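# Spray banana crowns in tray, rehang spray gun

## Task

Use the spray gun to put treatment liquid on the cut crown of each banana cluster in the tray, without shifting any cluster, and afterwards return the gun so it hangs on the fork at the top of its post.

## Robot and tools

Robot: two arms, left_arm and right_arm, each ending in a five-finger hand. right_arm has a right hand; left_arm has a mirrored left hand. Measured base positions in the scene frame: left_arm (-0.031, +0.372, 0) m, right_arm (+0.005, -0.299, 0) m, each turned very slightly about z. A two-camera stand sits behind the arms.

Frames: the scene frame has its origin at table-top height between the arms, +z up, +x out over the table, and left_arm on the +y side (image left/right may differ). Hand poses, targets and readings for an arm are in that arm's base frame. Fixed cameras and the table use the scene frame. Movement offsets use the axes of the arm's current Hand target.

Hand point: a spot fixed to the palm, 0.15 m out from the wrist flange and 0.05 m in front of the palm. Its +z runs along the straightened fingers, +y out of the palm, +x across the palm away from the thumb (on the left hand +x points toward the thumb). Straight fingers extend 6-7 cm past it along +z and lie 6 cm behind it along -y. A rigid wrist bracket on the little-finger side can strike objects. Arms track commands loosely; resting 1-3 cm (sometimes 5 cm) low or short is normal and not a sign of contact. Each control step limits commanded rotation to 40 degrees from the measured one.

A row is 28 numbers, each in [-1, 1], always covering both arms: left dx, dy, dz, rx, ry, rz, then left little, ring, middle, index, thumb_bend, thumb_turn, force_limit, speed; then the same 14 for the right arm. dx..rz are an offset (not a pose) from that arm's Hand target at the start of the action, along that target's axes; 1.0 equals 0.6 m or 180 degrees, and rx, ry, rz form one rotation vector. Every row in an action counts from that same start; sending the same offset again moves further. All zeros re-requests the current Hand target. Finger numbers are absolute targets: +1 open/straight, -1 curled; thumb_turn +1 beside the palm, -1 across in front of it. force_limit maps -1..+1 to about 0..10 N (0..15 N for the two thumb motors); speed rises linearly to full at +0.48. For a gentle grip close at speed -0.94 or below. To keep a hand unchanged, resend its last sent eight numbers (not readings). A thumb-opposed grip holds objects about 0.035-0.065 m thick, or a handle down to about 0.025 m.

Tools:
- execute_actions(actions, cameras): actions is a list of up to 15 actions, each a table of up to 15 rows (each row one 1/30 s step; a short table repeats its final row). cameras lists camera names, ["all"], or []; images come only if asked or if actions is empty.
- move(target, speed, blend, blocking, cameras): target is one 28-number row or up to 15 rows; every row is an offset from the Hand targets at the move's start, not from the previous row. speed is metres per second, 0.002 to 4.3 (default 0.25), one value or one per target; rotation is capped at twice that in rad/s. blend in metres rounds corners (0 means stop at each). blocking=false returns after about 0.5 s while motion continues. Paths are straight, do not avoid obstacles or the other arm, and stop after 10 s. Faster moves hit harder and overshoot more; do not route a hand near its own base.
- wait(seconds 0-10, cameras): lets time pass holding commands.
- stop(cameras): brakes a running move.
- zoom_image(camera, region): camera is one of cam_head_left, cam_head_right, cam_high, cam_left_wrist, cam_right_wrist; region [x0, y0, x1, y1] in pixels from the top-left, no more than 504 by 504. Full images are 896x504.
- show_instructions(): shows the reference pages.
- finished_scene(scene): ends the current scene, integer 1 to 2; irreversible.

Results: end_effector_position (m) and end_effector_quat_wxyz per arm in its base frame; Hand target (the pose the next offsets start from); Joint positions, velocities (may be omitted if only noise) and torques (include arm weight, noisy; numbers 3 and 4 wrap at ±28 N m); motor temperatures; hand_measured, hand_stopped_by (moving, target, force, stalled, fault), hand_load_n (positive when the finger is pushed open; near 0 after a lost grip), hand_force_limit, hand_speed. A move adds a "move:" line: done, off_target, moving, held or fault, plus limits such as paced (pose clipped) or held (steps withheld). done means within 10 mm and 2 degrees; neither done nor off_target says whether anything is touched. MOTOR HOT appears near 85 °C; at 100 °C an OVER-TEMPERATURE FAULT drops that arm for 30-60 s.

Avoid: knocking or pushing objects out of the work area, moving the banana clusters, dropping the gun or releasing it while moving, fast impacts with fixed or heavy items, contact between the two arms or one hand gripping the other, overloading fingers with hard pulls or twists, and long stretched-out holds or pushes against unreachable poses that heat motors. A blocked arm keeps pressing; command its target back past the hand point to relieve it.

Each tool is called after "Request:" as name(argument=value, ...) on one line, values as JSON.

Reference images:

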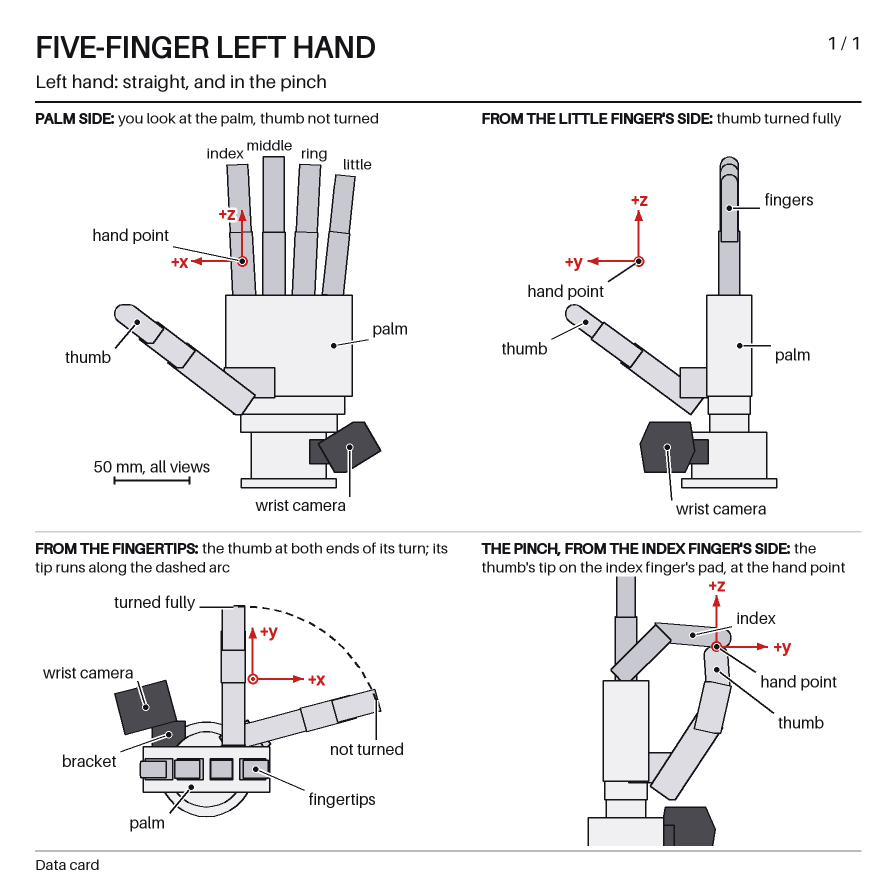

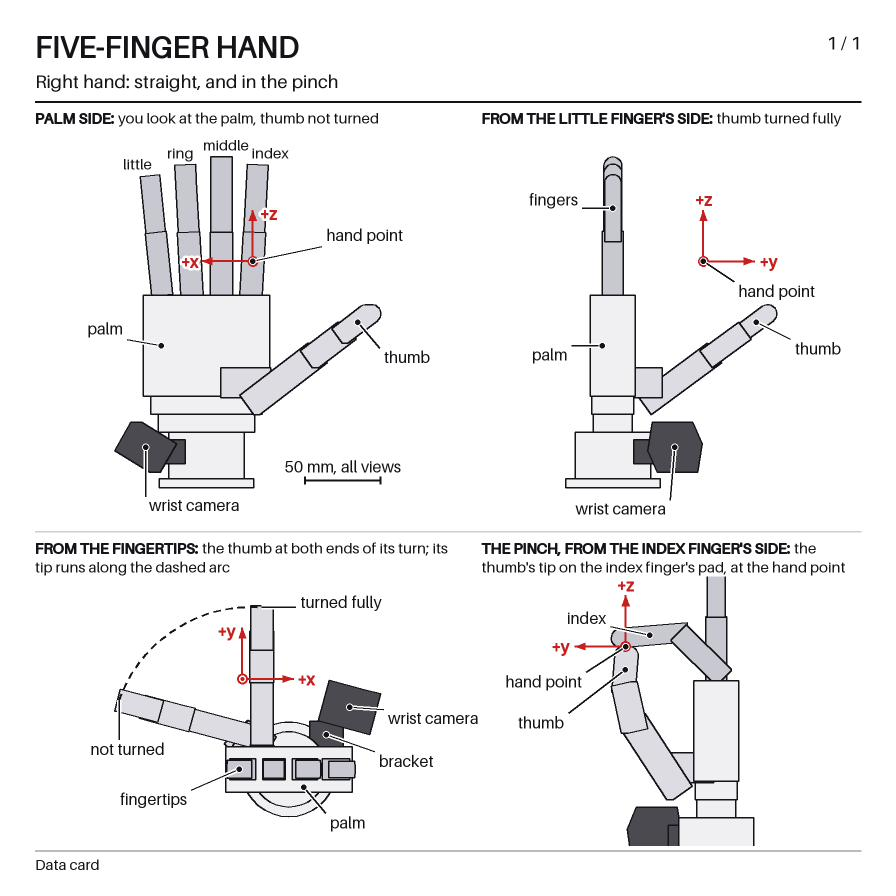

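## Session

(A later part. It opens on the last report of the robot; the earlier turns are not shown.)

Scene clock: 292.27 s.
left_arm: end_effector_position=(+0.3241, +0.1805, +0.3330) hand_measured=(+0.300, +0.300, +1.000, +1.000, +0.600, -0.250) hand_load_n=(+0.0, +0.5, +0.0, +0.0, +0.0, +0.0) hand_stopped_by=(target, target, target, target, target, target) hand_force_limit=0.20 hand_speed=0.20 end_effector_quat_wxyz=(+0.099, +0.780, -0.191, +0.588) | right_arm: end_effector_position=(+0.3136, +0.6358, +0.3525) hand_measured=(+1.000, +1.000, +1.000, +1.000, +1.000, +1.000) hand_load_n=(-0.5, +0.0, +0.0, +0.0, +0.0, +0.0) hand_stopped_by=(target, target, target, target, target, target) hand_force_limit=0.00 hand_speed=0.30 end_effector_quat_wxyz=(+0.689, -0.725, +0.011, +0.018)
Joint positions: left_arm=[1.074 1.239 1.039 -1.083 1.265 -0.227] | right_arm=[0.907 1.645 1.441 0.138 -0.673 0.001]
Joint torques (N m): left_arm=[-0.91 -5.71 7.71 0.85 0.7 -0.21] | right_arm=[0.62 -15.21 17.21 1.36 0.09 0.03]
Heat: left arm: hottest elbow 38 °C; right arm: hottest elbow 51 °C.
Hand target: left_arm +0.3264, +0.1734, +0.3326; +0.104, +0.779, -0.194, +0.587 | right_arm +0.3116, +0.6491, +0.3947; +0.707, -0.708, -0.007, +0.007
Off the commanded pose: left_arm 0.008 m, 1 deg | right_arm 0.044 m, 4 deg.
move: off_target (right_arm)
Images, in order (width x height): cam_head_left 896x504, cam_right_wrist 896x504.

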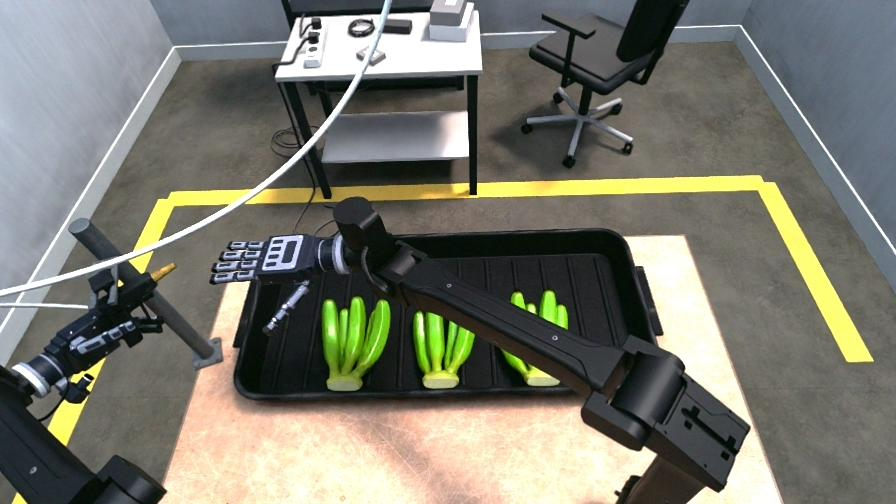

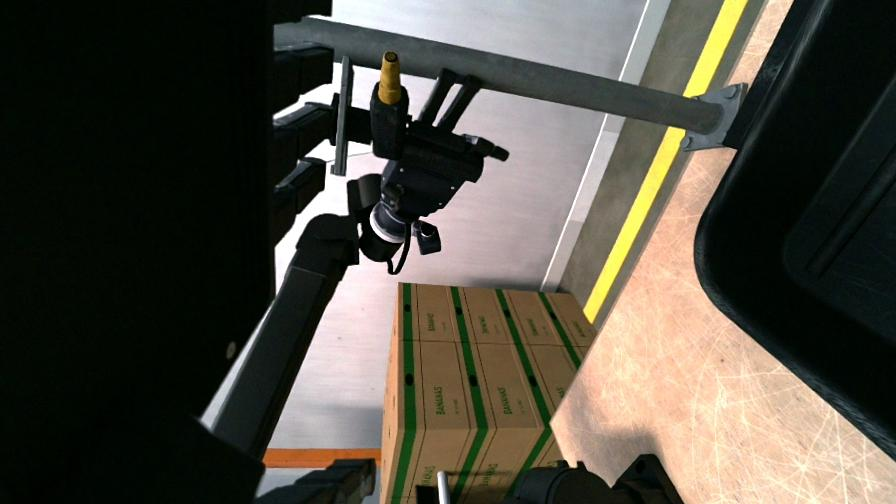

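Request:
execute_actions(actions=[[[0,0,0,0,0,0,0.3,0.3,1,1,-0.7,-0.25,0.6,-0.3,0,0,0,0,0,0,1,1,1,1,1,1,0,0.3]],[[0,0,0,0,0,0,0.3,0.3,1,1,-0.7,-0.25,0.6,-0.3,0,0,0,0,0,0,1,1,1,1,1,1,0,0.3]],[[0,0,0,0,0,0,-0.97,-0.97,-0.5,-0.5,-0.7,-0.25,-0.1,-0.4,0,0,0,0,0,0,1,1,1,1,1,1,0,0.3]],[[0,0,0,0,0,0,-0.97,-0.97,-0.5,-0.5,-0.7,-0.25,-0.1,-0.4,0,0,0,0,0,0,1,1,1,1,1,1,0,0.3]]], cameras=["cam_right_wrist","cam_head_left"])

Request:
zoom_image(camera="cam_right_wrist", region=[360, 80, 520, 240])

Request:
zoom_image(camera="cam_head_left", region=[70, 260, 170, 360])

Scene clock: 294.77 s.
left_arm: end_effector_position=(+0.3235, +0.1783, +0.3375) hand_measured=(-0.354, -0.190, +0.236, +0.346, -0.304, -0.250) hand_load_n=(+1.0, +0.0, +6.5, +0.5, +23.5, -4.0) hand_stopped_by=(force, force, force, force, force, target) hand_force_limit=-0.10 hand_speed=-0.40 end_effector_quat_wxyz=(+0.100, +0.775, -0.191, +0.594) | right_arm: end_effector_position=(+0.3136, +0.6358, +0.3525) hand_measured=(+1.000, +1.000, +1.000, +1.000, +1.000, +1.000) hand_load_n=(+0.0, +0.0, +0.0, +0.0, +0.0, +0.0) hand_stopped_by=(target, target, target, target, target, target) hand_force_limit=0.00 hand_speed=0.30 end_effector_quat_wxyz=(+0.689, -0.725, +0.011, +0.018)
Joint positions: left_arm=[1.073 1.231 1.036 -1.078 1.279 -0.236] | right_arm=[0.907 1.645 1.441 0.138 -0.673 0.001]
Joint torques (N m): left_arm=[-0.97 -5.07 7.88 0.79 0.17 -0.17] | right_arm=[0.62 -15.21 17.21 1.36 0.09 0.03]
Heat: left arm: hottest elbow 38 °C; right arm: hottest elbow 52 °C.
Hand target: left_arm +0.3264, +0.1734, +0.3326; +0.104, +0.779, -0.194, +0.587 | right_arm +0.3116, +0.6491, +0.3947; +0.707, -0.708, -0.007, +0.007
Off the commanded pose: left_arm 0.008 m, 1 deg | right_arm 0.044 m, 4 deg.
Step readings (end_effector_position of left_arm | right_arm):
0: (+0.3242, +0.1805, +0.3330) | (+0.3136, +0.6358, +0.3525)
1: (+0.3242, +0.1805, +0.3330) | (+0.3136, +0.6358, +0.3525)
2: (+0.3242, +0.1806, +0.3330) | (+0.3136, +0.6358, +0.3525)
4: (+0.3242, +0.1806, +0.3330) | (+0.3136, +0.6358, +0.3525)
8: (+0.3242, +0.1806, +0.3330) | (+0.3136, +0.6358, +0.3525)
15: (+0.3242, +0.1806, +0.3332) | (+0.3136, +0.6358, +0.3525)
16: (+0.3242, +0.1806, +0.3332) | (+0.3136, +0.6358, +0.3525)
17: (+0.3242, +0.1805, +0.3330) | (+0.3136, +0.6358, +0.3525)
19: (+0.3242, +0.1805, +0.3330) | (+0.3136, +0.6358, +0.3525)
23: (+0.3242, +0.1805, +0.3330) | (+0.3136, +0.6358, +0.3525)
30: (+0.3243, +0.1793, +0.3328) | (+0.3136, +0.6358, +0.3525)
31: (+0.3243, +0.1793, +0.3329) | (+0.3136, +0.6358, +0.3525)
32: (+0.3244, +0.1793, +0.3329) | (+0.3136, +0.6358, +0.3525)
34: (+0.3243, +0.1791, +0.3331) | (+0.3136, +0.6358, +0.3525)
38: (+0.3239, +0.1784, +0.3347) | (+0.3136, +0.6358, +0.3525)
45: (+0.3234, +0.1782, +0.3372) | (+0.3136, +0.6358, +0.3525)
46: (+0.3234, +0.1783, +0.3374) | (+0.3136, +0.6358, +0.3525)
47: (+0.3234, +0.1783, +0.3374) | (+0.3136, +0.6358, +0.3525)
49: (+0.3235, +0.1783, +0.3375) | (+0.3136, +0.6358, +0.3525)
53: (+0.3235, +0.1783, +0.3375) | (+0.3136, +0.6358, +0.3525)
60: (+0.3235, +0.1783, +0.3375) | (+0.3136, +0.6358, +0.3525)
Images, in order (width x height): cam_head_left 896x504, cam_right_wrist 896x504.

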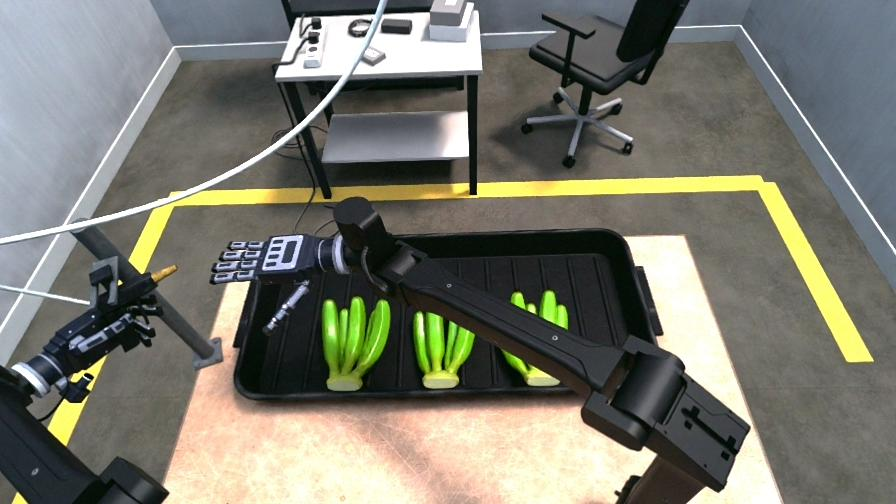

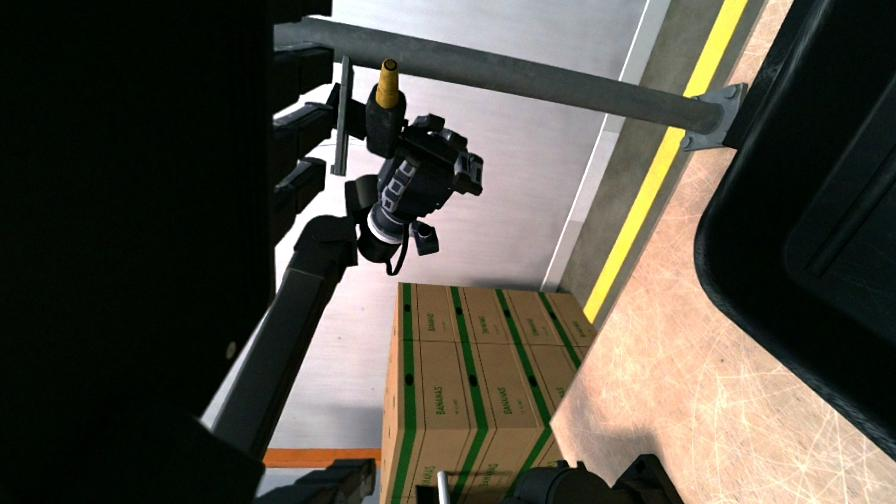

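Scaled by 3.150 from the camera's 896x504 image, which has a finer 1280x720 frame.

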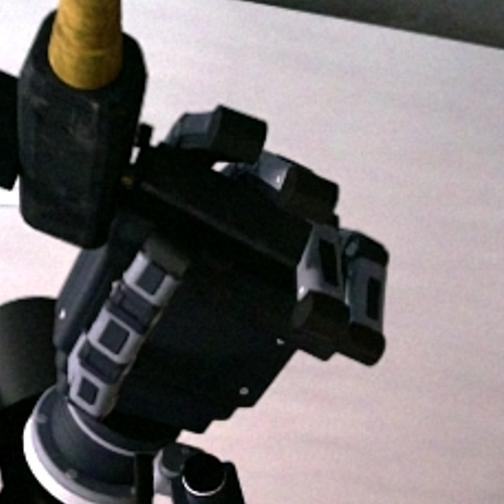

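Scaled by 5.040 from the camera's 896x504 image, which has a finer 1280x720 frame.

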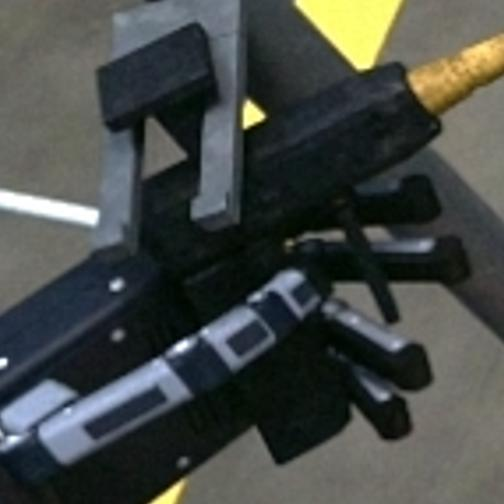

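Request:
execute_actions(actions=[[[0,0,0,0,0,0,0.3,0.3,1,1,0.6,-0.25,0.2,0.2,0,0,0,0,0,0,1,1,1,1,1,1,0,0.3]],[[0,0,0,0,0,0,0.3,0.3,1,1,0.6,-0.25,0.2,0.2,0,0,0,0,0,0,1,1,1,1,1,1,0,0.3]]], cameras=[])

Request:
move(target=[0.0088,-0.0417,-0.0042,0,0,0,0.3,0.3,1,1,0.6,-0.25,0.2,0.2,0,0,0,0,0,0,1,1,1,1,1,1,0,0.3], speed=0.05, cameras=["cam_right_wrist","cam_head_left"])

Request:
zoom_image(camera="cam_right_wrist", region=[360, 80, 520, 240])

Request:
zoom_image(camera="cam_head_left", region=[70, 260, 170, 360])

Scene clock: 297.67 s.
left_arm: end_effector_position=(+0.3238, +0.1789, +0.3344) hand_measured=(+0.300, +0.300, +1.000, +1.000, +0.600, -0.250) hand_load_n=(+0.5, +0.0, +0.0, +0.0, +0.0, -0.5) hand_stopped_by=(target, target, target, target, target, target) hand_force_limit=0.20 hand_speed=0.20 end_effector_quat_wxyz=(+0.098, +0.780, -0.191, +0.588) | right_arm: end_effector_position=(+0.3136, +0.6358, +0.3525) hand_measured=(+1.000, +1.000, +1.000, +1.000, +1.000, +1.000) hand_load_n=(+0.0, +0.0, +0.0, +0.0, +0.0, +0.0) hand_stopped_by=(target, target, target, target, target, target) hand_force_limit=0.00 hand_speed=0.30 end_effector_quat_wxyz=(+0.689, -0.725, +0.011, +0.018)
Joint positions: left_arm=[1.072 1.231 1.036 -1.078 1.263 -0.236] | right_arm=[0.907 1.645 1.441 0.138 -0.673 0.001]
Joint torques (N m): left_arm=[-0.85 -5.01 7.9 0.83 0.76 -0.16] | right_arm=[0.62 -15.21 17.21 1.35 0.09 0.03]
Heat: left arm: hottest elbow 38 °C; right arm: hottest elbow 52 °C.
Hand target: left_arm +0.3263, +0.1734, +0.3325; +0.104, +0.779, -0.194, +0.587 | right_arm +0.3116, +0.6491, +0.3947; +0.707, -0.708, -0.007, +0.007
Off the commanded pose: left_arm 0.006 m, 1 deg | right_arm 0.044 m, 4 deg.
Step readings (end_effector_position of left_arm | right_arm):
0: (+0.3235, +0.1783, +0.3375) | (+0.3136, +0.6358, +0.3525)
1: (+0.3235, +0.1783, +0.3375) | (+0.3136, +0.6358, +0.3525)
2: (+0.3235, +0.1783, +0.3375) | (+0.3136, +0.6358, +0.3525)
4: (+0.3236, +0.1788, +0.3358) | (+0.3136, +0.6358, +0.3525)
8: (+0.3238, +0.1789, +0.3345) | (+0.3136, +0.6358, +0.3525)
15: (+0.3238, +0.1789, +0.3344) | (+0.3136, +0.6358, +0.3525)
16: (+0.3238, +0.1789, +0.3344) | (+0.3136, +0.6358, +0.3525)
17: (+0.3238, +0.1789, +0.3344) | (+0.3136, +0.6358, +0.3525)
19: (+0.3238, +0.1789, +0.3344) | (+0.3136, +0.6358, +0.3525)
23: (+0.3238, +0.1789, +0.3344) | (+0.3136, +0.6358, +0.3525)
30: (+0.3238, +0.1789, +0.3344) | (+0.3136, +0.6358, +0.3525)
No camera images: "cameras" was empty.

Scene clock: 298.77 s.
left_arm: end_effector_position=(+0.3262, +0.1831, +0.3317) hand_measured=(+0.300, +0.300, +1.000, +1.000, +0.600, -0.250) hand_load_n=(-0.5, +0.0, -3.0, -3.5, +0.0, -0.5) hand_stopped_by=(target, target, target, target, target, target) hand_force_limit=0.20 hand_speed=0.20 end_effector_quat_wxyz=(+0.113, +0.780, -0.185, +0.588) | right_arm: end_effector_position=(+0.3136, +0.6358, +0.3525) hand_measured=(+1.000, +1.000, +1.000, +1.000, +1.000, +1.000) hand_load_n=(+0.0, +0.0, +0.0, +0.0, +0.0, -0.5) hand_stopped_by=(target, target, target, target, target, target) hand_force_limit=0.00 hand_speed=0.30 end_effector_quat_wxyz=(+0.689, -0.725, +0.011, +0.018)
Joint positions: left_arm=[1.072 1.262 1.05 -1.106 1.273 -0.22] | right_arm=[0.907 1.645 1.441 0.138 -0.673 0.001]
Joint torques (N m): left_arm=[-0.21 -3.14 12.59 0.55 0.52 -0.11] | right_arm=[0.62 -15.27 17.21 1.36 0.09 0.02]
Heat: left arm: hottest elbow 38 °C; right arm: hottest elbow 52 °C.
Hand target: left_arm +0.3360, +0.1959, +0.3401; +0.104, +0.779, -0.194, +0.587 | right_arm +0.3116, +0.6491, +0.3947; +0.707, -0.708, -0.007, +0.007
Off the commanded pose: left_arm 0.018 m, 1 deg | right_arm 0.044 m, 4 deg.
move: off_target (left_arm, right_arm)
Images, in order (width x height): cam_head_left 896x504, cam_right_wrist 896x504.

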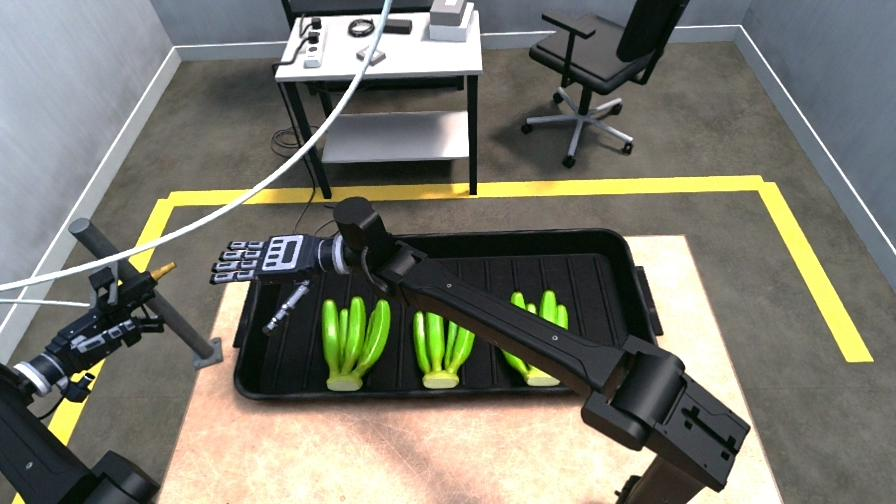

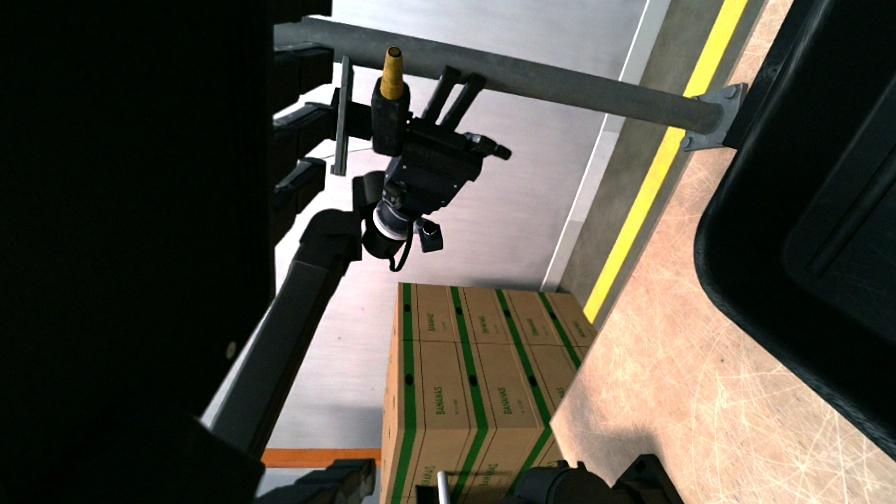

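Scaled by 3.150 from the camera's 896x504 image, which has a finer 1280x720 frame.

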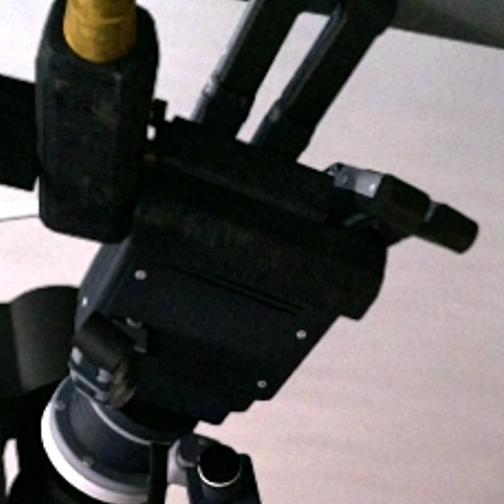

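Scaled by 5.040 from the camera's 896x504 image, which has a finer 1280x720 frame.

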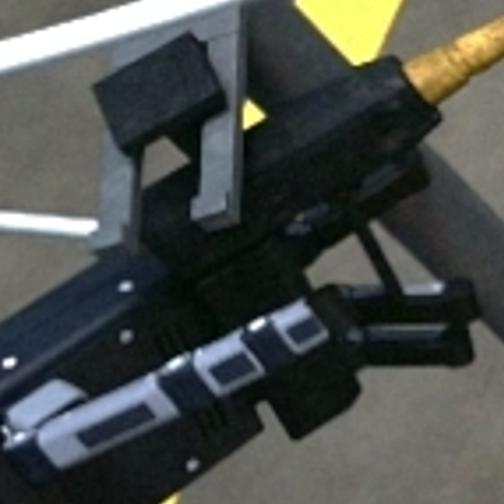

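Request:
execute_actions(actions=[[[0,0,0,0,0,0,0.3,0.3,0.7,0.7,-0.7,-0.25,0.6,-0.2,0,0,0,0,0,0,1,1,1,1,1,1,0,0.3]],[[0,0,0,0,0,0,0.3,0.3,0.7,0.7,-0.7,-0.25,0.6,-0.2,0,0,0,0,0,0,1,1,1,1,1,1,0,0.3]],[[0,0,0,0,0,0,-0.97,-0.97,0.7,0.7,-0.7,-0.25,0.1,-0.4,0,0,0,0,0,0,1,1,1,1,1,1,0,0.3]],[[0,0,0,0,0,0,-0.97,-0.97,0.7,0.7,-0.7,-0.25,0.1,-0.4,0,0,0,0,0,0,1,1,1,1,1,1,0,0.3]]], cameras=["cam_right_wrist","cam_head_left"])

Request:
zoom_image(camera="cam_right_wrist", region=[360, 80, 520, 240])

Request:
zoom_image(camera="cam_head_left", region=[70, 260, 170, 360])

Scene clock: 301.80 s.
left_arm: end_effector_position=(+0.3276, +0.1876, +0.3335) hand_measured=(-0.354, -0.132, +0.700, +0.700, -0.294, -0.250) hand_load_n=(+5.0, +0.0, +0.0, +0.0, +21.0, -4.0) hand_stopped_by=(force, force, target, target, force, target) hand_force_limit=0.10 hand_speed=-0.40 end_effector_quat_wxyz=(+0.102, +0.771, -0.201, +0.595) | right_arm: end_effector_position=(+0.3136, +0.6358, +0.3525) hand_measured=(+1.000, +1.000, +1.000, +1.000, +1.000, +1.000) hand_load_n=(+0.0, +0.0, -0.5, +0.0, +0.0, -0.5) hand_stopped_by=(target, target, target, target, target, target) hand_force_limit=0.00 hand_speed=0.30 end_effector_quat_wxyz=(+0.689, -0.725, +0.011, +0.018)
Joint positions: left_arm=[1.074 1.277 1.067 -1.106 1.287 -0.18] | right_arm=[0.907 1.645 1.441 0.138 -0.673 0.001]
Joint torques (N m): left_arm=[-0.38 -4.19 11.47 0.47 -0.01 -0.47] | right_arm=[0.62 -15.21 17.21 1.35 0.09 0.03]
Heat: left arm: hottest elbow 38 °C; right arm: hottest elbow 52 °C.
Hand target: left_arm +0.3360, +0.1960, +0.3401; +0.104, +0.779, -0.194, +0.587 | right_arm +0.3116, +0.6491, +0.3947; +0.707, -0.708, -0.007, +0.007
Off the commanded pose: left_arm 0.014 m, 2 deg | right_arm 0.044 m, 4 deg.
Step readings (end_effector_position of left_arm | right_arm):
0: (+0.3262, +0.1830, +0.3317) | (+0.3136, +0.6358, +0.3525)
1: (+0.3262, +0.1830, +0.3317) | (+0.3136, +0.6358, +0.3525)
2: (+0.3262, +0.1830, +0.3317) | (+0.3136, +0.6358, +0.3525)
4: (+0.3270, +0.1846, +0.3316) | (+0.3136, +0.6358, +0.3525)
8: (+0.3291, +0.1886, +0.3320) | (+0.3136, +0.6358, +0.3525)
15: (+0.3292, +0.1887, +0.3319) | (+0.3136, +0.6358, +0.3525)
16: (+0.3292, +0.1887, +0.3319) | (+0.3136, +0.6358, +0.3525)
17: (+0.3292, +0.1887, +0.3319) | (+0.3136, +0.6358, +0.3525)
19: (+0.3292, +0.1887, +0.3319) | (+0.3136, +0.6358, +0.3525)
23: (+0.3292, +0.1887, +0.3318) | (+0.3136, +0.6358, +0.3525)
30: (+0.3302, +0.1864, +0.3320) | (+0.3136, +0.6358, +0.3525)
31: (+0.3302, +0.1864, +0.3320) | (+0.3136, +0.6358, +0.3525)
32: (+0.3302, +0.1864, +0.3320) | (+0.3136, +0.6358, +0.3525)
34: (+0.3301, +0.1862, +0.3324) | (+0.3136, +0.6358, +0.3525)
38: (+0.3293, +0.1863, +0.3332) | (+0.3136, +0.6358, +0.3525)
45: (+0.3277, +0.1875, +0.3337) | (+0.3136, +0.6358, +0.3525)
46: (+0.3276, +0.1876, +0.3335) | (+0.3136, +0.6358, +0.3525)
47: (+0.3276, +0.1876, +0.3336) | (+0.3136, +0.6358, +0.3525)
49: (+0.3276, +0.1876, +0.3335) | (+0.3136, +0.6358, +0.3525)
53: (+0.3276, +0.1876, +0.3335) | (+0.3136, +0.6358, +0.3525)
60: (+0.3276, +0.1876, +0.3335) | (+0.3136, +0.6358, +0.3525)
Images, in order (width x height): cam_head_left 896x504, cam_right_wrist 896x504.

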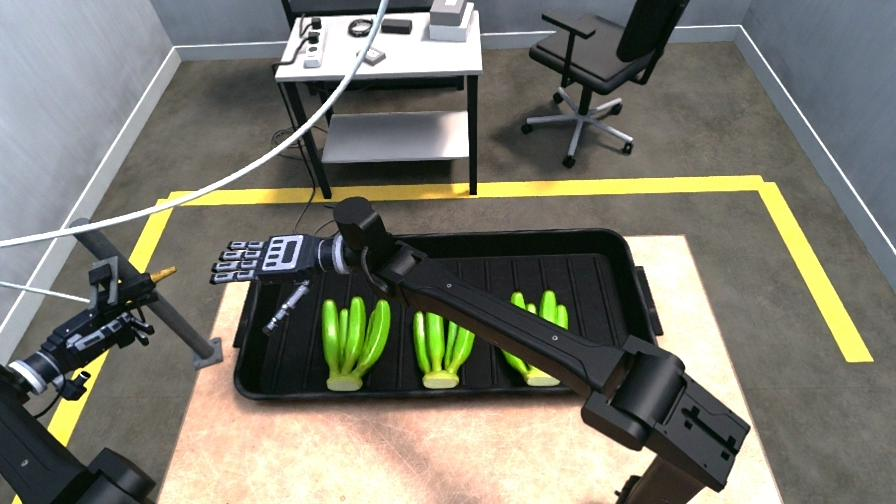

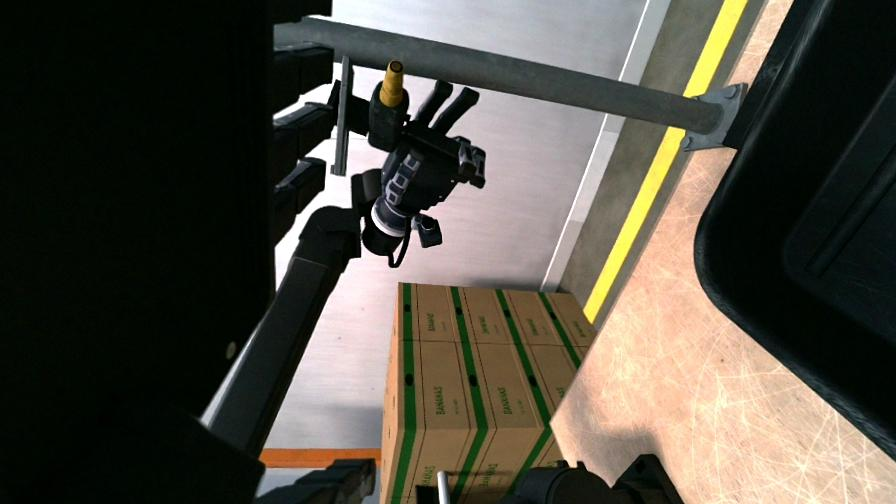

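Scaled by 3.150 from the camera's 896x504 image, which has a finer 1280x720 frame.

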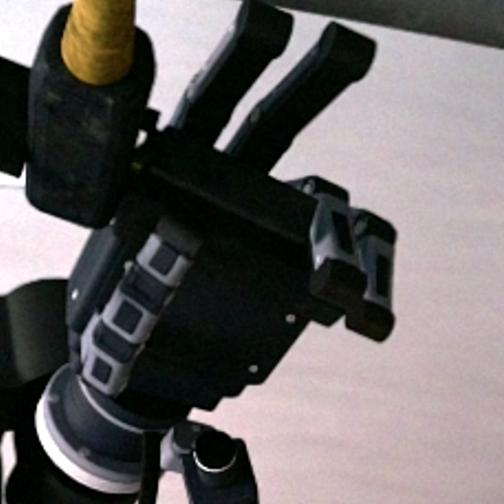

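Scaled by 5.040 from the camera's 896x504 image, which has a finer 1280x720 frame.

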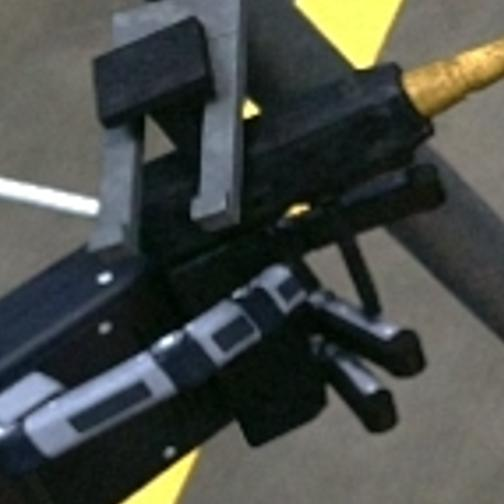

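Request:
execute_actions(actions=[[[0,0,0,0,0,0,-0.97,-0.99,-0.5,-0.5,-0.7,-0.25,0.6,-0.4,0,0,0,0,0,0,1,1,1,1,1,1,0,0.3]],[[0,0,0,0,0,0,-0.97,-0.99,-0.5,-0.5,-0.7,-0.25,0.6,-0.4,0,0,0,0,0,0,1,1,1,1,1,1,0,0.3]]], cameras=["cam_right_wrist","cam_head_left"])

Request:
zoom_image(camera="cam_right_wrist", region=[360, 80, 520, 240])

Request:
zoom_image(camera="cam_head_left", region=[70, 260, 170, 360])

Scene clock: 304.57 s.
left_arm: end_effector_position=(+0.3284, +0.1896, +0.3341) hand_measured=(-0.354, -0.346, +0.100, +0.156, -0.290, -0.250) hand_load_n=(+0.0, +0.0, +7.0, +0.0, +29.5, -6.5) hand_stopped_by=(force, force, force, force, force, target) hand_force_limit=0.60 hand_speed=-0.40 end_effector_quat_wxyz=(+0.101, +0.776, -0.198, +0.591) | right_arm: end_effector_position=(+0.3136, +0.6358, +0.3525) hand_measured=(+1.000, +1.000, +1.000, +1.000, +1.000, +1.000) hand_load_n=(+0.0, +0.0, +0.0, +0.0, +0.0, +0.0) hand_stopped_by=(target, target, target, target, target, target) hand_force_limit=0.00 hand_speed=0.30 end_effector_quat_wxyz=(+0.689, -0.725, +0.011, +0.018)
Joint positions: left_arm=[1.074 1.277 1.073 -1.106 1.276 -0.192] | right_arm=[0.907 1.645 1.441 0.138 -0.673 0.001]
Joint torques (N m): left_arm=[-0.44 -4.25 11 0.53 0.39 -0.38] | right_arm=[0.62 -15.27 17.21 1.35 0.09 0.03]
Heat: left arm: hottest elbow 38 °C; right arm: hottest elbow 53 °C.
Hand target: left_arm +0.3360, +0.1960, +0.3402; +0.104, +0.779, -0.195, +0.587 | right_arm +0.3116, +0.6491, +0.3947; +0.707, -0.708, -0.007, +0.007
Off the commanded pose: left_arm 0.012 m, 1 deg | right_arm 0.044 m, 4 deg.
Step readings (end_effector_position of left_arm | right_arm):
0: (+0.3276, +0.1876, +0.3335) | (+0.3136, +0.6358, +0.3525)
1: (+0.3276, +0.1876, +0.3335) | (+0.3136, +0.6358, +0.3525)
2: (+0.3276, +0.1876, +0.3335) | (+0.3136, +0.6358, +0.3525)
4: (+0.3276, +0.1876, +0.3336) | (+0.3136, +0.6358, +0.3525)
8: (+0.3274, +0.1878, +0.3339) | (+0.3136, +0.6358, +0.3525)
15: (+0.3283, +0.1895, +0.3340) | (+0.3136, +0.6358, +0.3525)
16: (+0.3283, +0.1896, +0.3341) | (+0.3136, +0.6358, +0.3525)
17: (+0.3284, +0.1896, +0.3341) | (+0.3136, +0.6358, +0.3525)
19: (+0.3284, +0.1896, +0.3341) | (+0.3136, +0.6358, +0.3525)
23: (+0.3284, +0.1896, +0.3341) | (+0.3136, +0.6358, +0.3525)
30: (+0.3284, +0.1896, +0.3341) | (+0.3136, +0.6358, +0.3525)
Images, in order (width x height): cam_head_left 896x504, cam_right_wrist 896x504.

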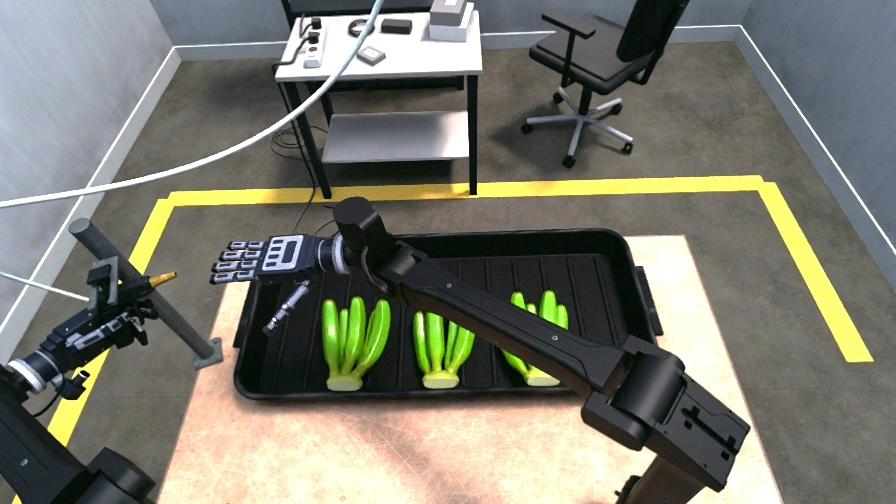

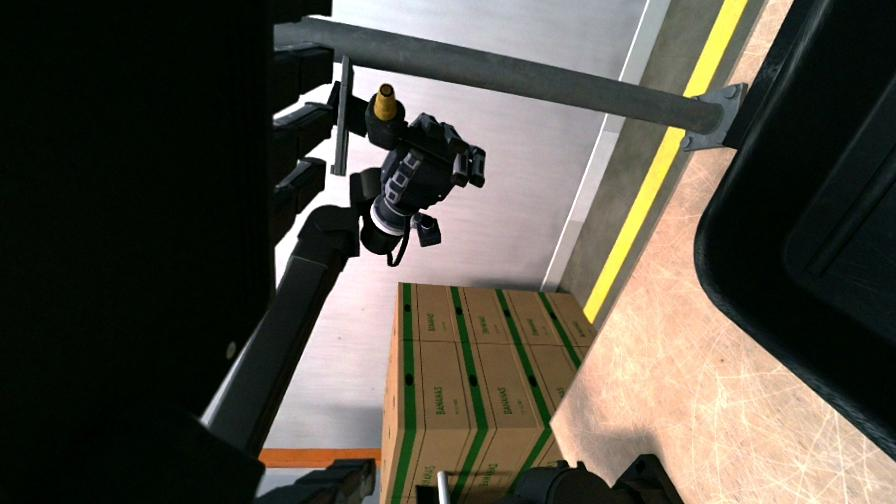

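Scaled by 3.150 from the camera's 896x504 image, which has a finer 1280x720 frame.

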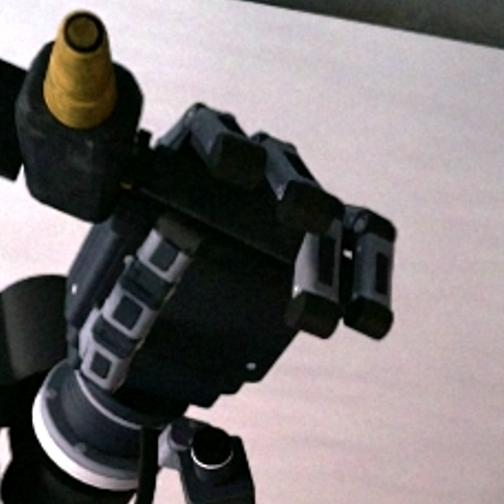

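Scaled by 5.040 from the camera's 896x504 image, which has a finer 1280x720 frame.

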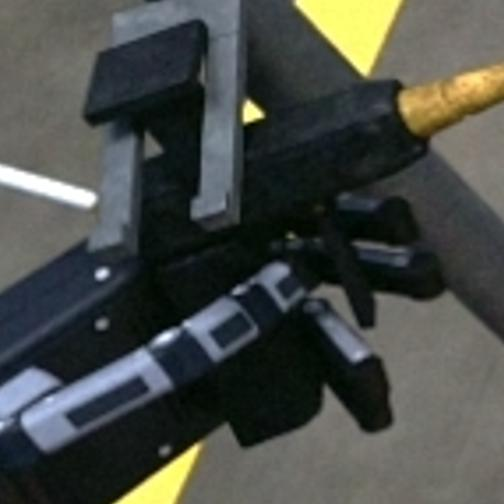

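Request:
execute_actions(actions=[[[0,0,0,0,0,0,-0.1,0.0,0.7,0.7,-0.7,-0.25,0.2,0.2,0,0,0,0,0,0,1,1,1,1,1,1,0,0.3]]], cameras=[])

Request:
move(target=[-0.0093,0.0337,-0.0268,0,0,0,-0.1,0.0,0.7,0.7,-0.7,-0.25,0.2,0.2,0,0,0,0,0,0,1,1,1,1,1,1,0,0.3], speed=0.05, cameras=["cam_right_wrist","cam_head_left"])

Request:
zoom_image(camera="cam_right_wrist", region=[360, 80, 520, 240])

Request:
zoom_image(camera="cam_head_left", region=[70, 260, 170, 360])

Scene clock: 306.03 s.
left_arm: end_effector_position=(+0.3287, +0.1894, +0.3333) hand_measured=(-0.100, +0.000, +0.700, +0.700, -0.290, -0.250) hand_load_n=(+1.0, +0.0, +0.0, +0.0, +17.5, -4.0) hand_stopped_by=(target, target, target, target, force, target) hand_force_limit=0.20 hand_speed=0.20 end_effector_quat_wxyz=(+0.101, +0.777, -0.198, +0.589) | right_arm: end_effector_position=(+0.3136, +0.6358, +0.3525) hand_measured=(+1.000, +1.000, +1.000, +1.000, +1.000, +1.000) hand_load_n=(+0.0, +0.0, +0.0, +0.0, +0.0, +0.0) hand_stopped_by=(target, target, target, target, target, target) hand_force_limit=0.00 hand_speed=0.30 end_effector_quat_wxyz=(+0.689, -0.725, +0.011, +0.018)
Joint positions: left_arm=[1.073 1.277 1.073 -1.106 1.271 -0.193] | right_arm=[0.907 1.645 1.441 0.138 -0.673 0.001]
Joint torques (N m): left_arm=[-0.32 -4.25 11.02 0.51 0.57 -0.36] | right_arm=[0.56 -15.21 17.21 1.36 0.09 0.03]
Heat: left arm: hottest elbow 38 °C; right arm: hottest elbow 53 °C.
Hand target: left_arm +0.3360, +0.1960, +0.3402; +0.104, +0.779, -0.194, +0.587 | right_arm +0.3116, +0.6491, +0.3947; +0.707, -0.708, -0.007, +0.007
Off the commanded pose: left_arm 0.012 m, 1 deg | right_arm 0.044 m, 4 deg.
Step readings (end_effector_position of left_arm | right_arm):
0: (+0.3284, +0.1896, +0.3341) | (+0.3136, +0.6358, +0.3525)
1: (+0.3284, +0.1896, +0.3341) | (+0.3136, +0.6358, +0.3525)
2: (+0.3284, +0.1896, +0.3341) | (+0.3136, +0.6358, +0.3525)
4: (+0.3285, +0.1896, +0.3337) | (+0.3136, +0.6358, +0.3525)
8: (+0.3287, +0.1894, +0.3333) | (+0.3136, +0.6358, +0.3525)
15: (+0.3287, +0.1894, +0.3333) | (+0.3136, +0.6358, +0.3525)
No camera images: "cameras" was empty.

Scene clock: 307.27 s.
left_arm: end_effector_position=(+0.3155, +0.1812, +0.3351) hand_measured=(-0.100, +0.000, +0.700, +0.700, -0.294, -0.250) hand_load_n=(+0.0, +0.5, +0.0, +0.0, +10.5, -1.5) hand_stopped_by=(target, target, target, target, force, target) hand_force_limit=0.20 hand_speed=0.20 end_effector_quat_wxyz=(+0.111, +0.779, -0.195, +0.586) | right_arm: end_effector_position=(+0.3136, +0.6358, +0.3525) hand_measured=(+1.000, +1.000, +1.000, +1.000, +1.000, +1.000) hand_load_n=(+0.0, +0.0, +0.0, +0.0, +0.0, +0.0) hand_stopped_by=(target, target, target, target, target, target) hand_force_limit=0.00 hand_speed=0.30 end_effector_quat_wxyz=(+0.689, -0.725, +0.011, +0.018)
Joint positions: left_arm=[1.093 1.268 1.073 -1.229 1.274 -0.095] | right_arm=[0.907 1.645 1.441 0.138 -0.673 0.001]
Joint torques (N m): left_arm=[1.38 -5.48 8.84 -0.21 0.8 0.04] | right_arm=[0.62 -15.21 17.21 1.36 0.1 0.03]
Heat: left arm: hottest elbow 38 °C; right arm: hottest elbow 53 °C.
Hand target: left_arm +0.3121, +0.1850, +0.3382; +0.104, +0.779, -0.194, +0.587 | right_arm +0.3116, +0.6491, +0.3947; +0.707, -0.708, -0.007, +0.007
Off the commanded pose: left_arm 0.006 m, 1 deg | right_arm 0.044 m, 4 deg.
move: off_target (right_arm)
Images, in order (width x height): cam_head_left 896x504, cam_right_wrist 896x504.

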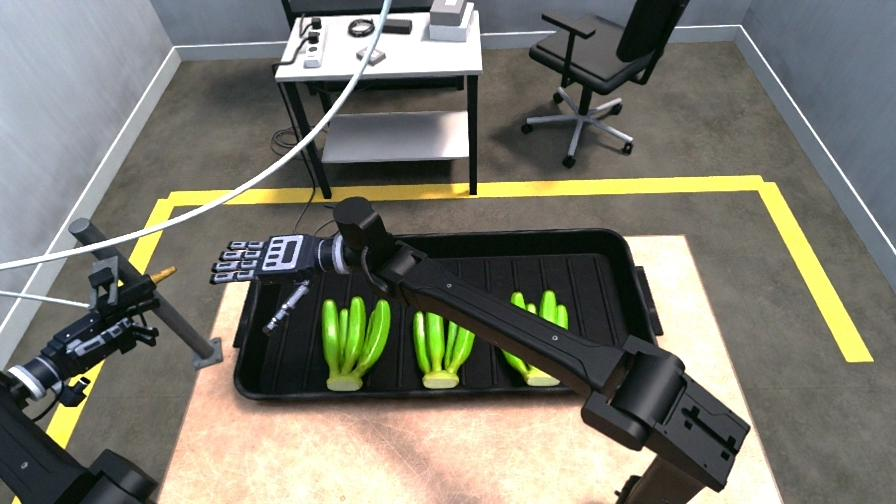

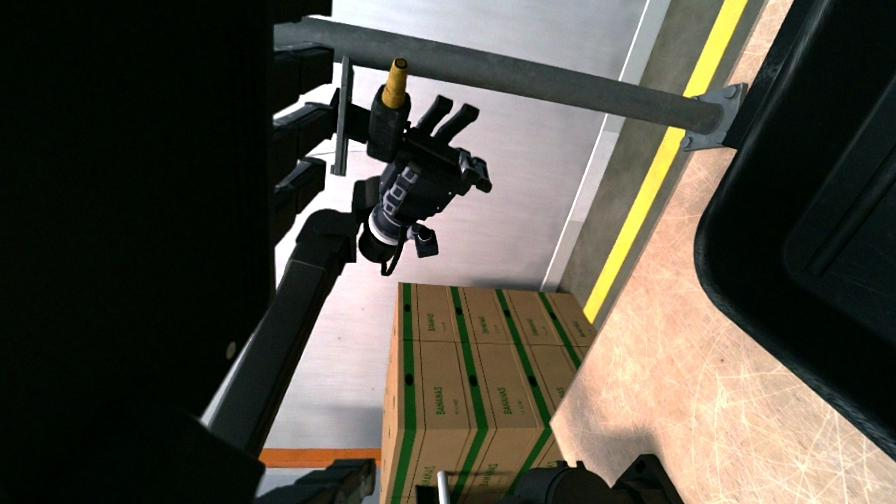

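Scaled by 3.150 from the camera's 896x504 image, which has a finer 1280x720 frame.

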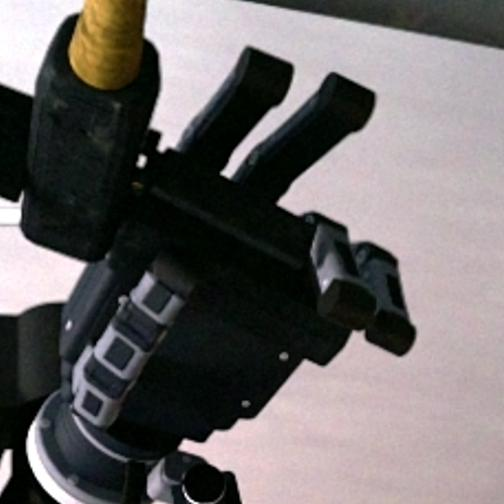

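Scaled by 5.040 from the camera's 896x504 image, which has a finer 1280x720 frame.

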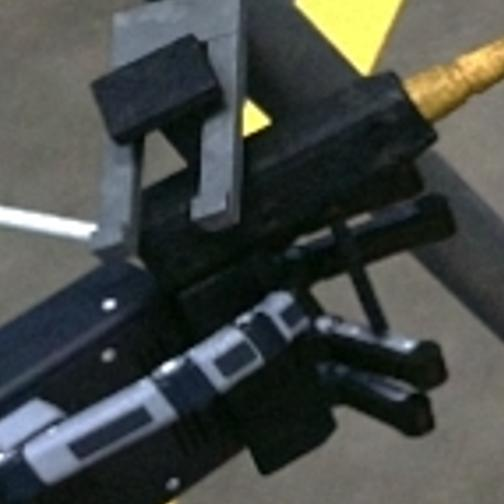

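Request:
execute_actions(actions=[[[0,0,0,0,0,0,-0.1,-0.1,0.85,0.85,0.6,-0.25,0.2,0.2,0,0,0,0,0,0,1,1,1,1,1,1,0,0.3]]], cameras=[])

Request:
move(target=[-0.0168,-0.019,0.0132,0,0,0,-0.1,-0.1,0.85,0.85,0.6,-0.25,0.2,0.2,0,0,0,0,0,0,1,1,1,1,1,1,0,0.3], speed=0.05, cameras=["cam_right_wrist","cam_head_left"])

Request:
zoom_image(camera="cam_right_wrist", region=[360, 80, 520, 240])

Request:
zoom_image(camera="cam_head_left", region=[70, 260, 170, 360])

Scene clock: 308.43 s.
left_arm: end_effector_position=(+0.3146, +0.1826, +0.3351) hand_measured=(-0.100, -0.100, +0.850, +0.850, +0.600, -0.250) hand_load_n=(+0.0, +0.5, +0.0, +0.0, +0.0, +0.0) hand_stopped_by=(target, target, target, target, target, target) hand_force_limit=0.20 hand_speed=0.20 end_effector_quat_wxyz=(+0.109, +0.779, -0.194, +0.586) | right_arm: end_effector_position=(+0.3136, +0.6358, +0.3525) hand_measured=(+1.000, +1.000, +1.000, +1.000, +1.000, +1.000) hand_load_n=(+0.0, -0.5, +0.0, +0.0, +0.0, +0.0) hand_stopped_by=(target, target, target, target, target, target) hand_force_limit=0.00 hand_speed=0.30 end_effector_quat_wxyz=(+0.689, -0.725, +0.011, +0.018)
Joint positions: left_arm=[1.098 1.268 1.073 -1.23 1.274 -0.093] | right_arm=[0.907 1.645 1.441 0.138 -0.673 0.001]
Joint torques (N m): left_arm=[1.08 -5.54 8.85 -0.09 0.79 0.03] | right_arm=[0.62 -15.27 17.21 1.35 0.09 0.03]
Heat: left arm: hottest elbow 38 °C; right arm: hottest elbow 53 °C.
Hand target: left_arm +0.3121, +0.1850, +0.3382; +0.104, +0.779, -0.194, +0.587 | right_arm +0.3116, +0.6491, +0.3947; +0.707, -0.708, -0.007, +0.007
Off the commanded pose: left_arm 0.005 m, 1 deg | right_arm 0.044 m, 4 deg.
Step readings (end_effector_position of left_arm | right_arm):
0: (+0.3155, +0.1812, +0.3351) | (+0.3136, +0.6358, +0.3525)
1: (+0.3155, +0.1812, +0.3351) | (+0.3136, +0.6358, +0.3525)
2: (+0.3155, +0.1812, +0.3351) | (+0.3136, +0.6358, +0.3525)
4: (+0.3153, +0.1814, +0.3350) | (+0.3136, +0.6358, +0.3525)
8: (+0.3146, +0.1826, +0.3351) | (+0.3136, +0.6358, +0.3525)
15: (+0.3146, +0.1826, +0.3351) | (+0.3136, +0.6358, +0.3525)
No camera images: "cameras" was empty.

Scene clock: 309.47 s.
left_arm: end_effector_position=(+0.3181, +0.1892, +0.3301) hand_measured=(-0.100, -0.100, +0.850, +0.850, +0.600, -0.250) hand_load_n=(+0.0, +0.0, -0.5, +0.0, +0.0, -0.5) hand_stopped_by=(target, target, target, target, target, target) hand_force_limit=0.20 hand_speed=0.20 end_effector_quat_wxyz=(+0.099, +0.777, -0.200, +0.588) | right_arm: end_effector_position=(+0.3136, +0.6358, +0.3525) hand_measured=(+1.000, +1.000, +1.000, +1.000, +1.000, +1.000) hand_load_n=(+0.0, -0.5, +0.0, +0.0, +0.0, -0.5) hand_stopped_by=(target, target, target, target, target, target) hand_force_limit=0.00 hand_speed=0.30 end_effector_quat_wxyz=(+0.689, -0.725, +0.011, +0.018)
Joint positions: left_arm=[1.098 1.28 1.073 -1.185 1.274 -0.103] | right_arm=[0.907 1.645 1.441 0.138 -0.673 0.001]
Joint torques (N m): left_arm=[0.15 -4.13 8.69 0.81 0.72 -0.19] | right_arm=[0.56 -15.21 17.21 1.36 0.09 0.02]
Heat: left arm: hottest elbow 38 °C; right arm: hottest elbow 53 °C.
Hand target: left_arm +0.3215, +0.1941, +0.3269; +0.104, +0.779, -0.194, +0.587 | right_arm +0.3116, +0.6491, +0.3947; +0.707, -0.708, -0.007, +0.007
Off the commanded pose: left_arm 0.007 m, 1 deg | right_arm 0.044 m, 4 deg.
move: off_target (right_arm)
Images, in order (width x height): cam_head_left 896x504, cam_right_wrist 896x504.

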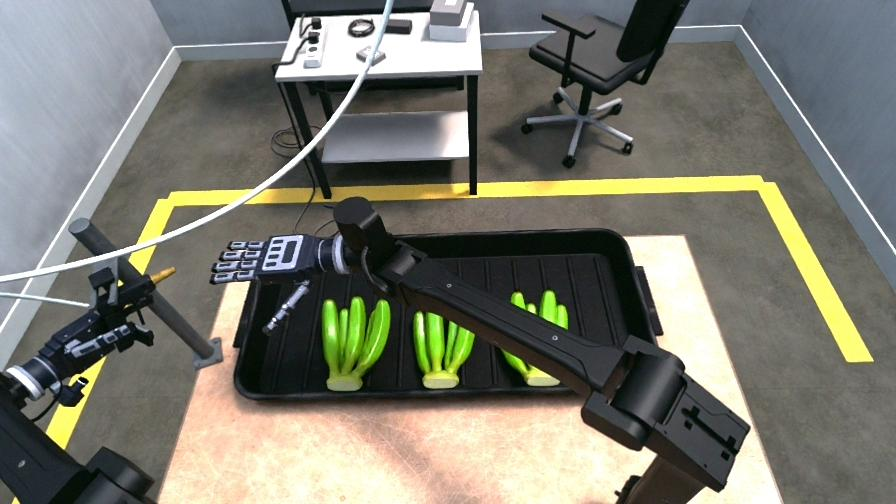

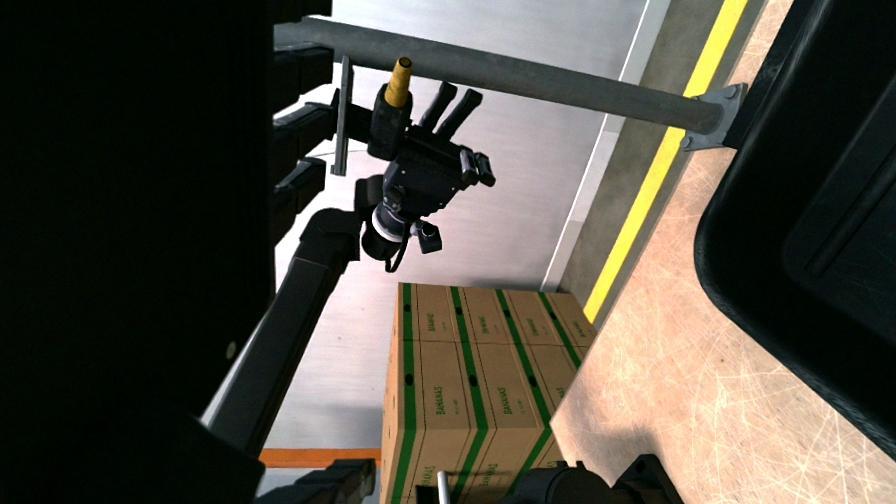

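Scaled by 3.150 from the camera's 896x504 image, which has a finer 1280x720 frame.

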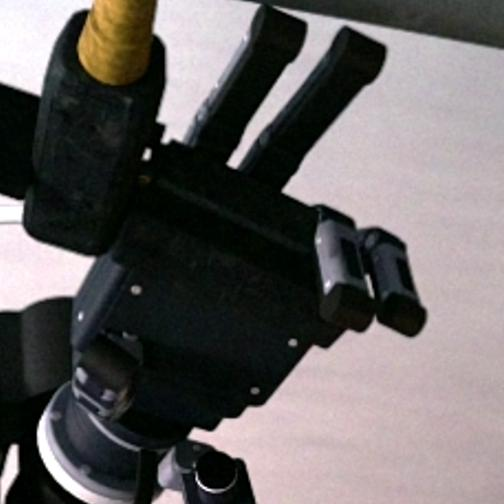

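Scaled by 5.040 from the camera's 896x504 image, which has a finer 1280x720 frame.

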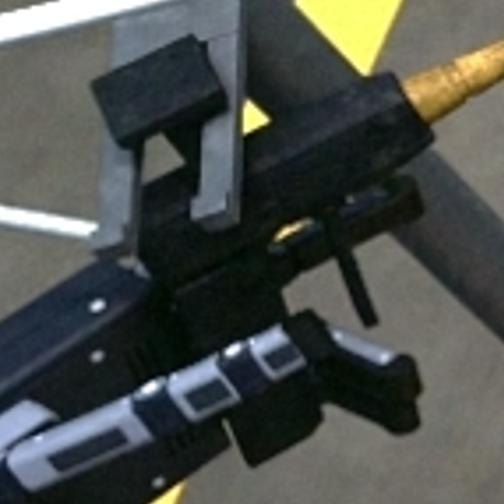

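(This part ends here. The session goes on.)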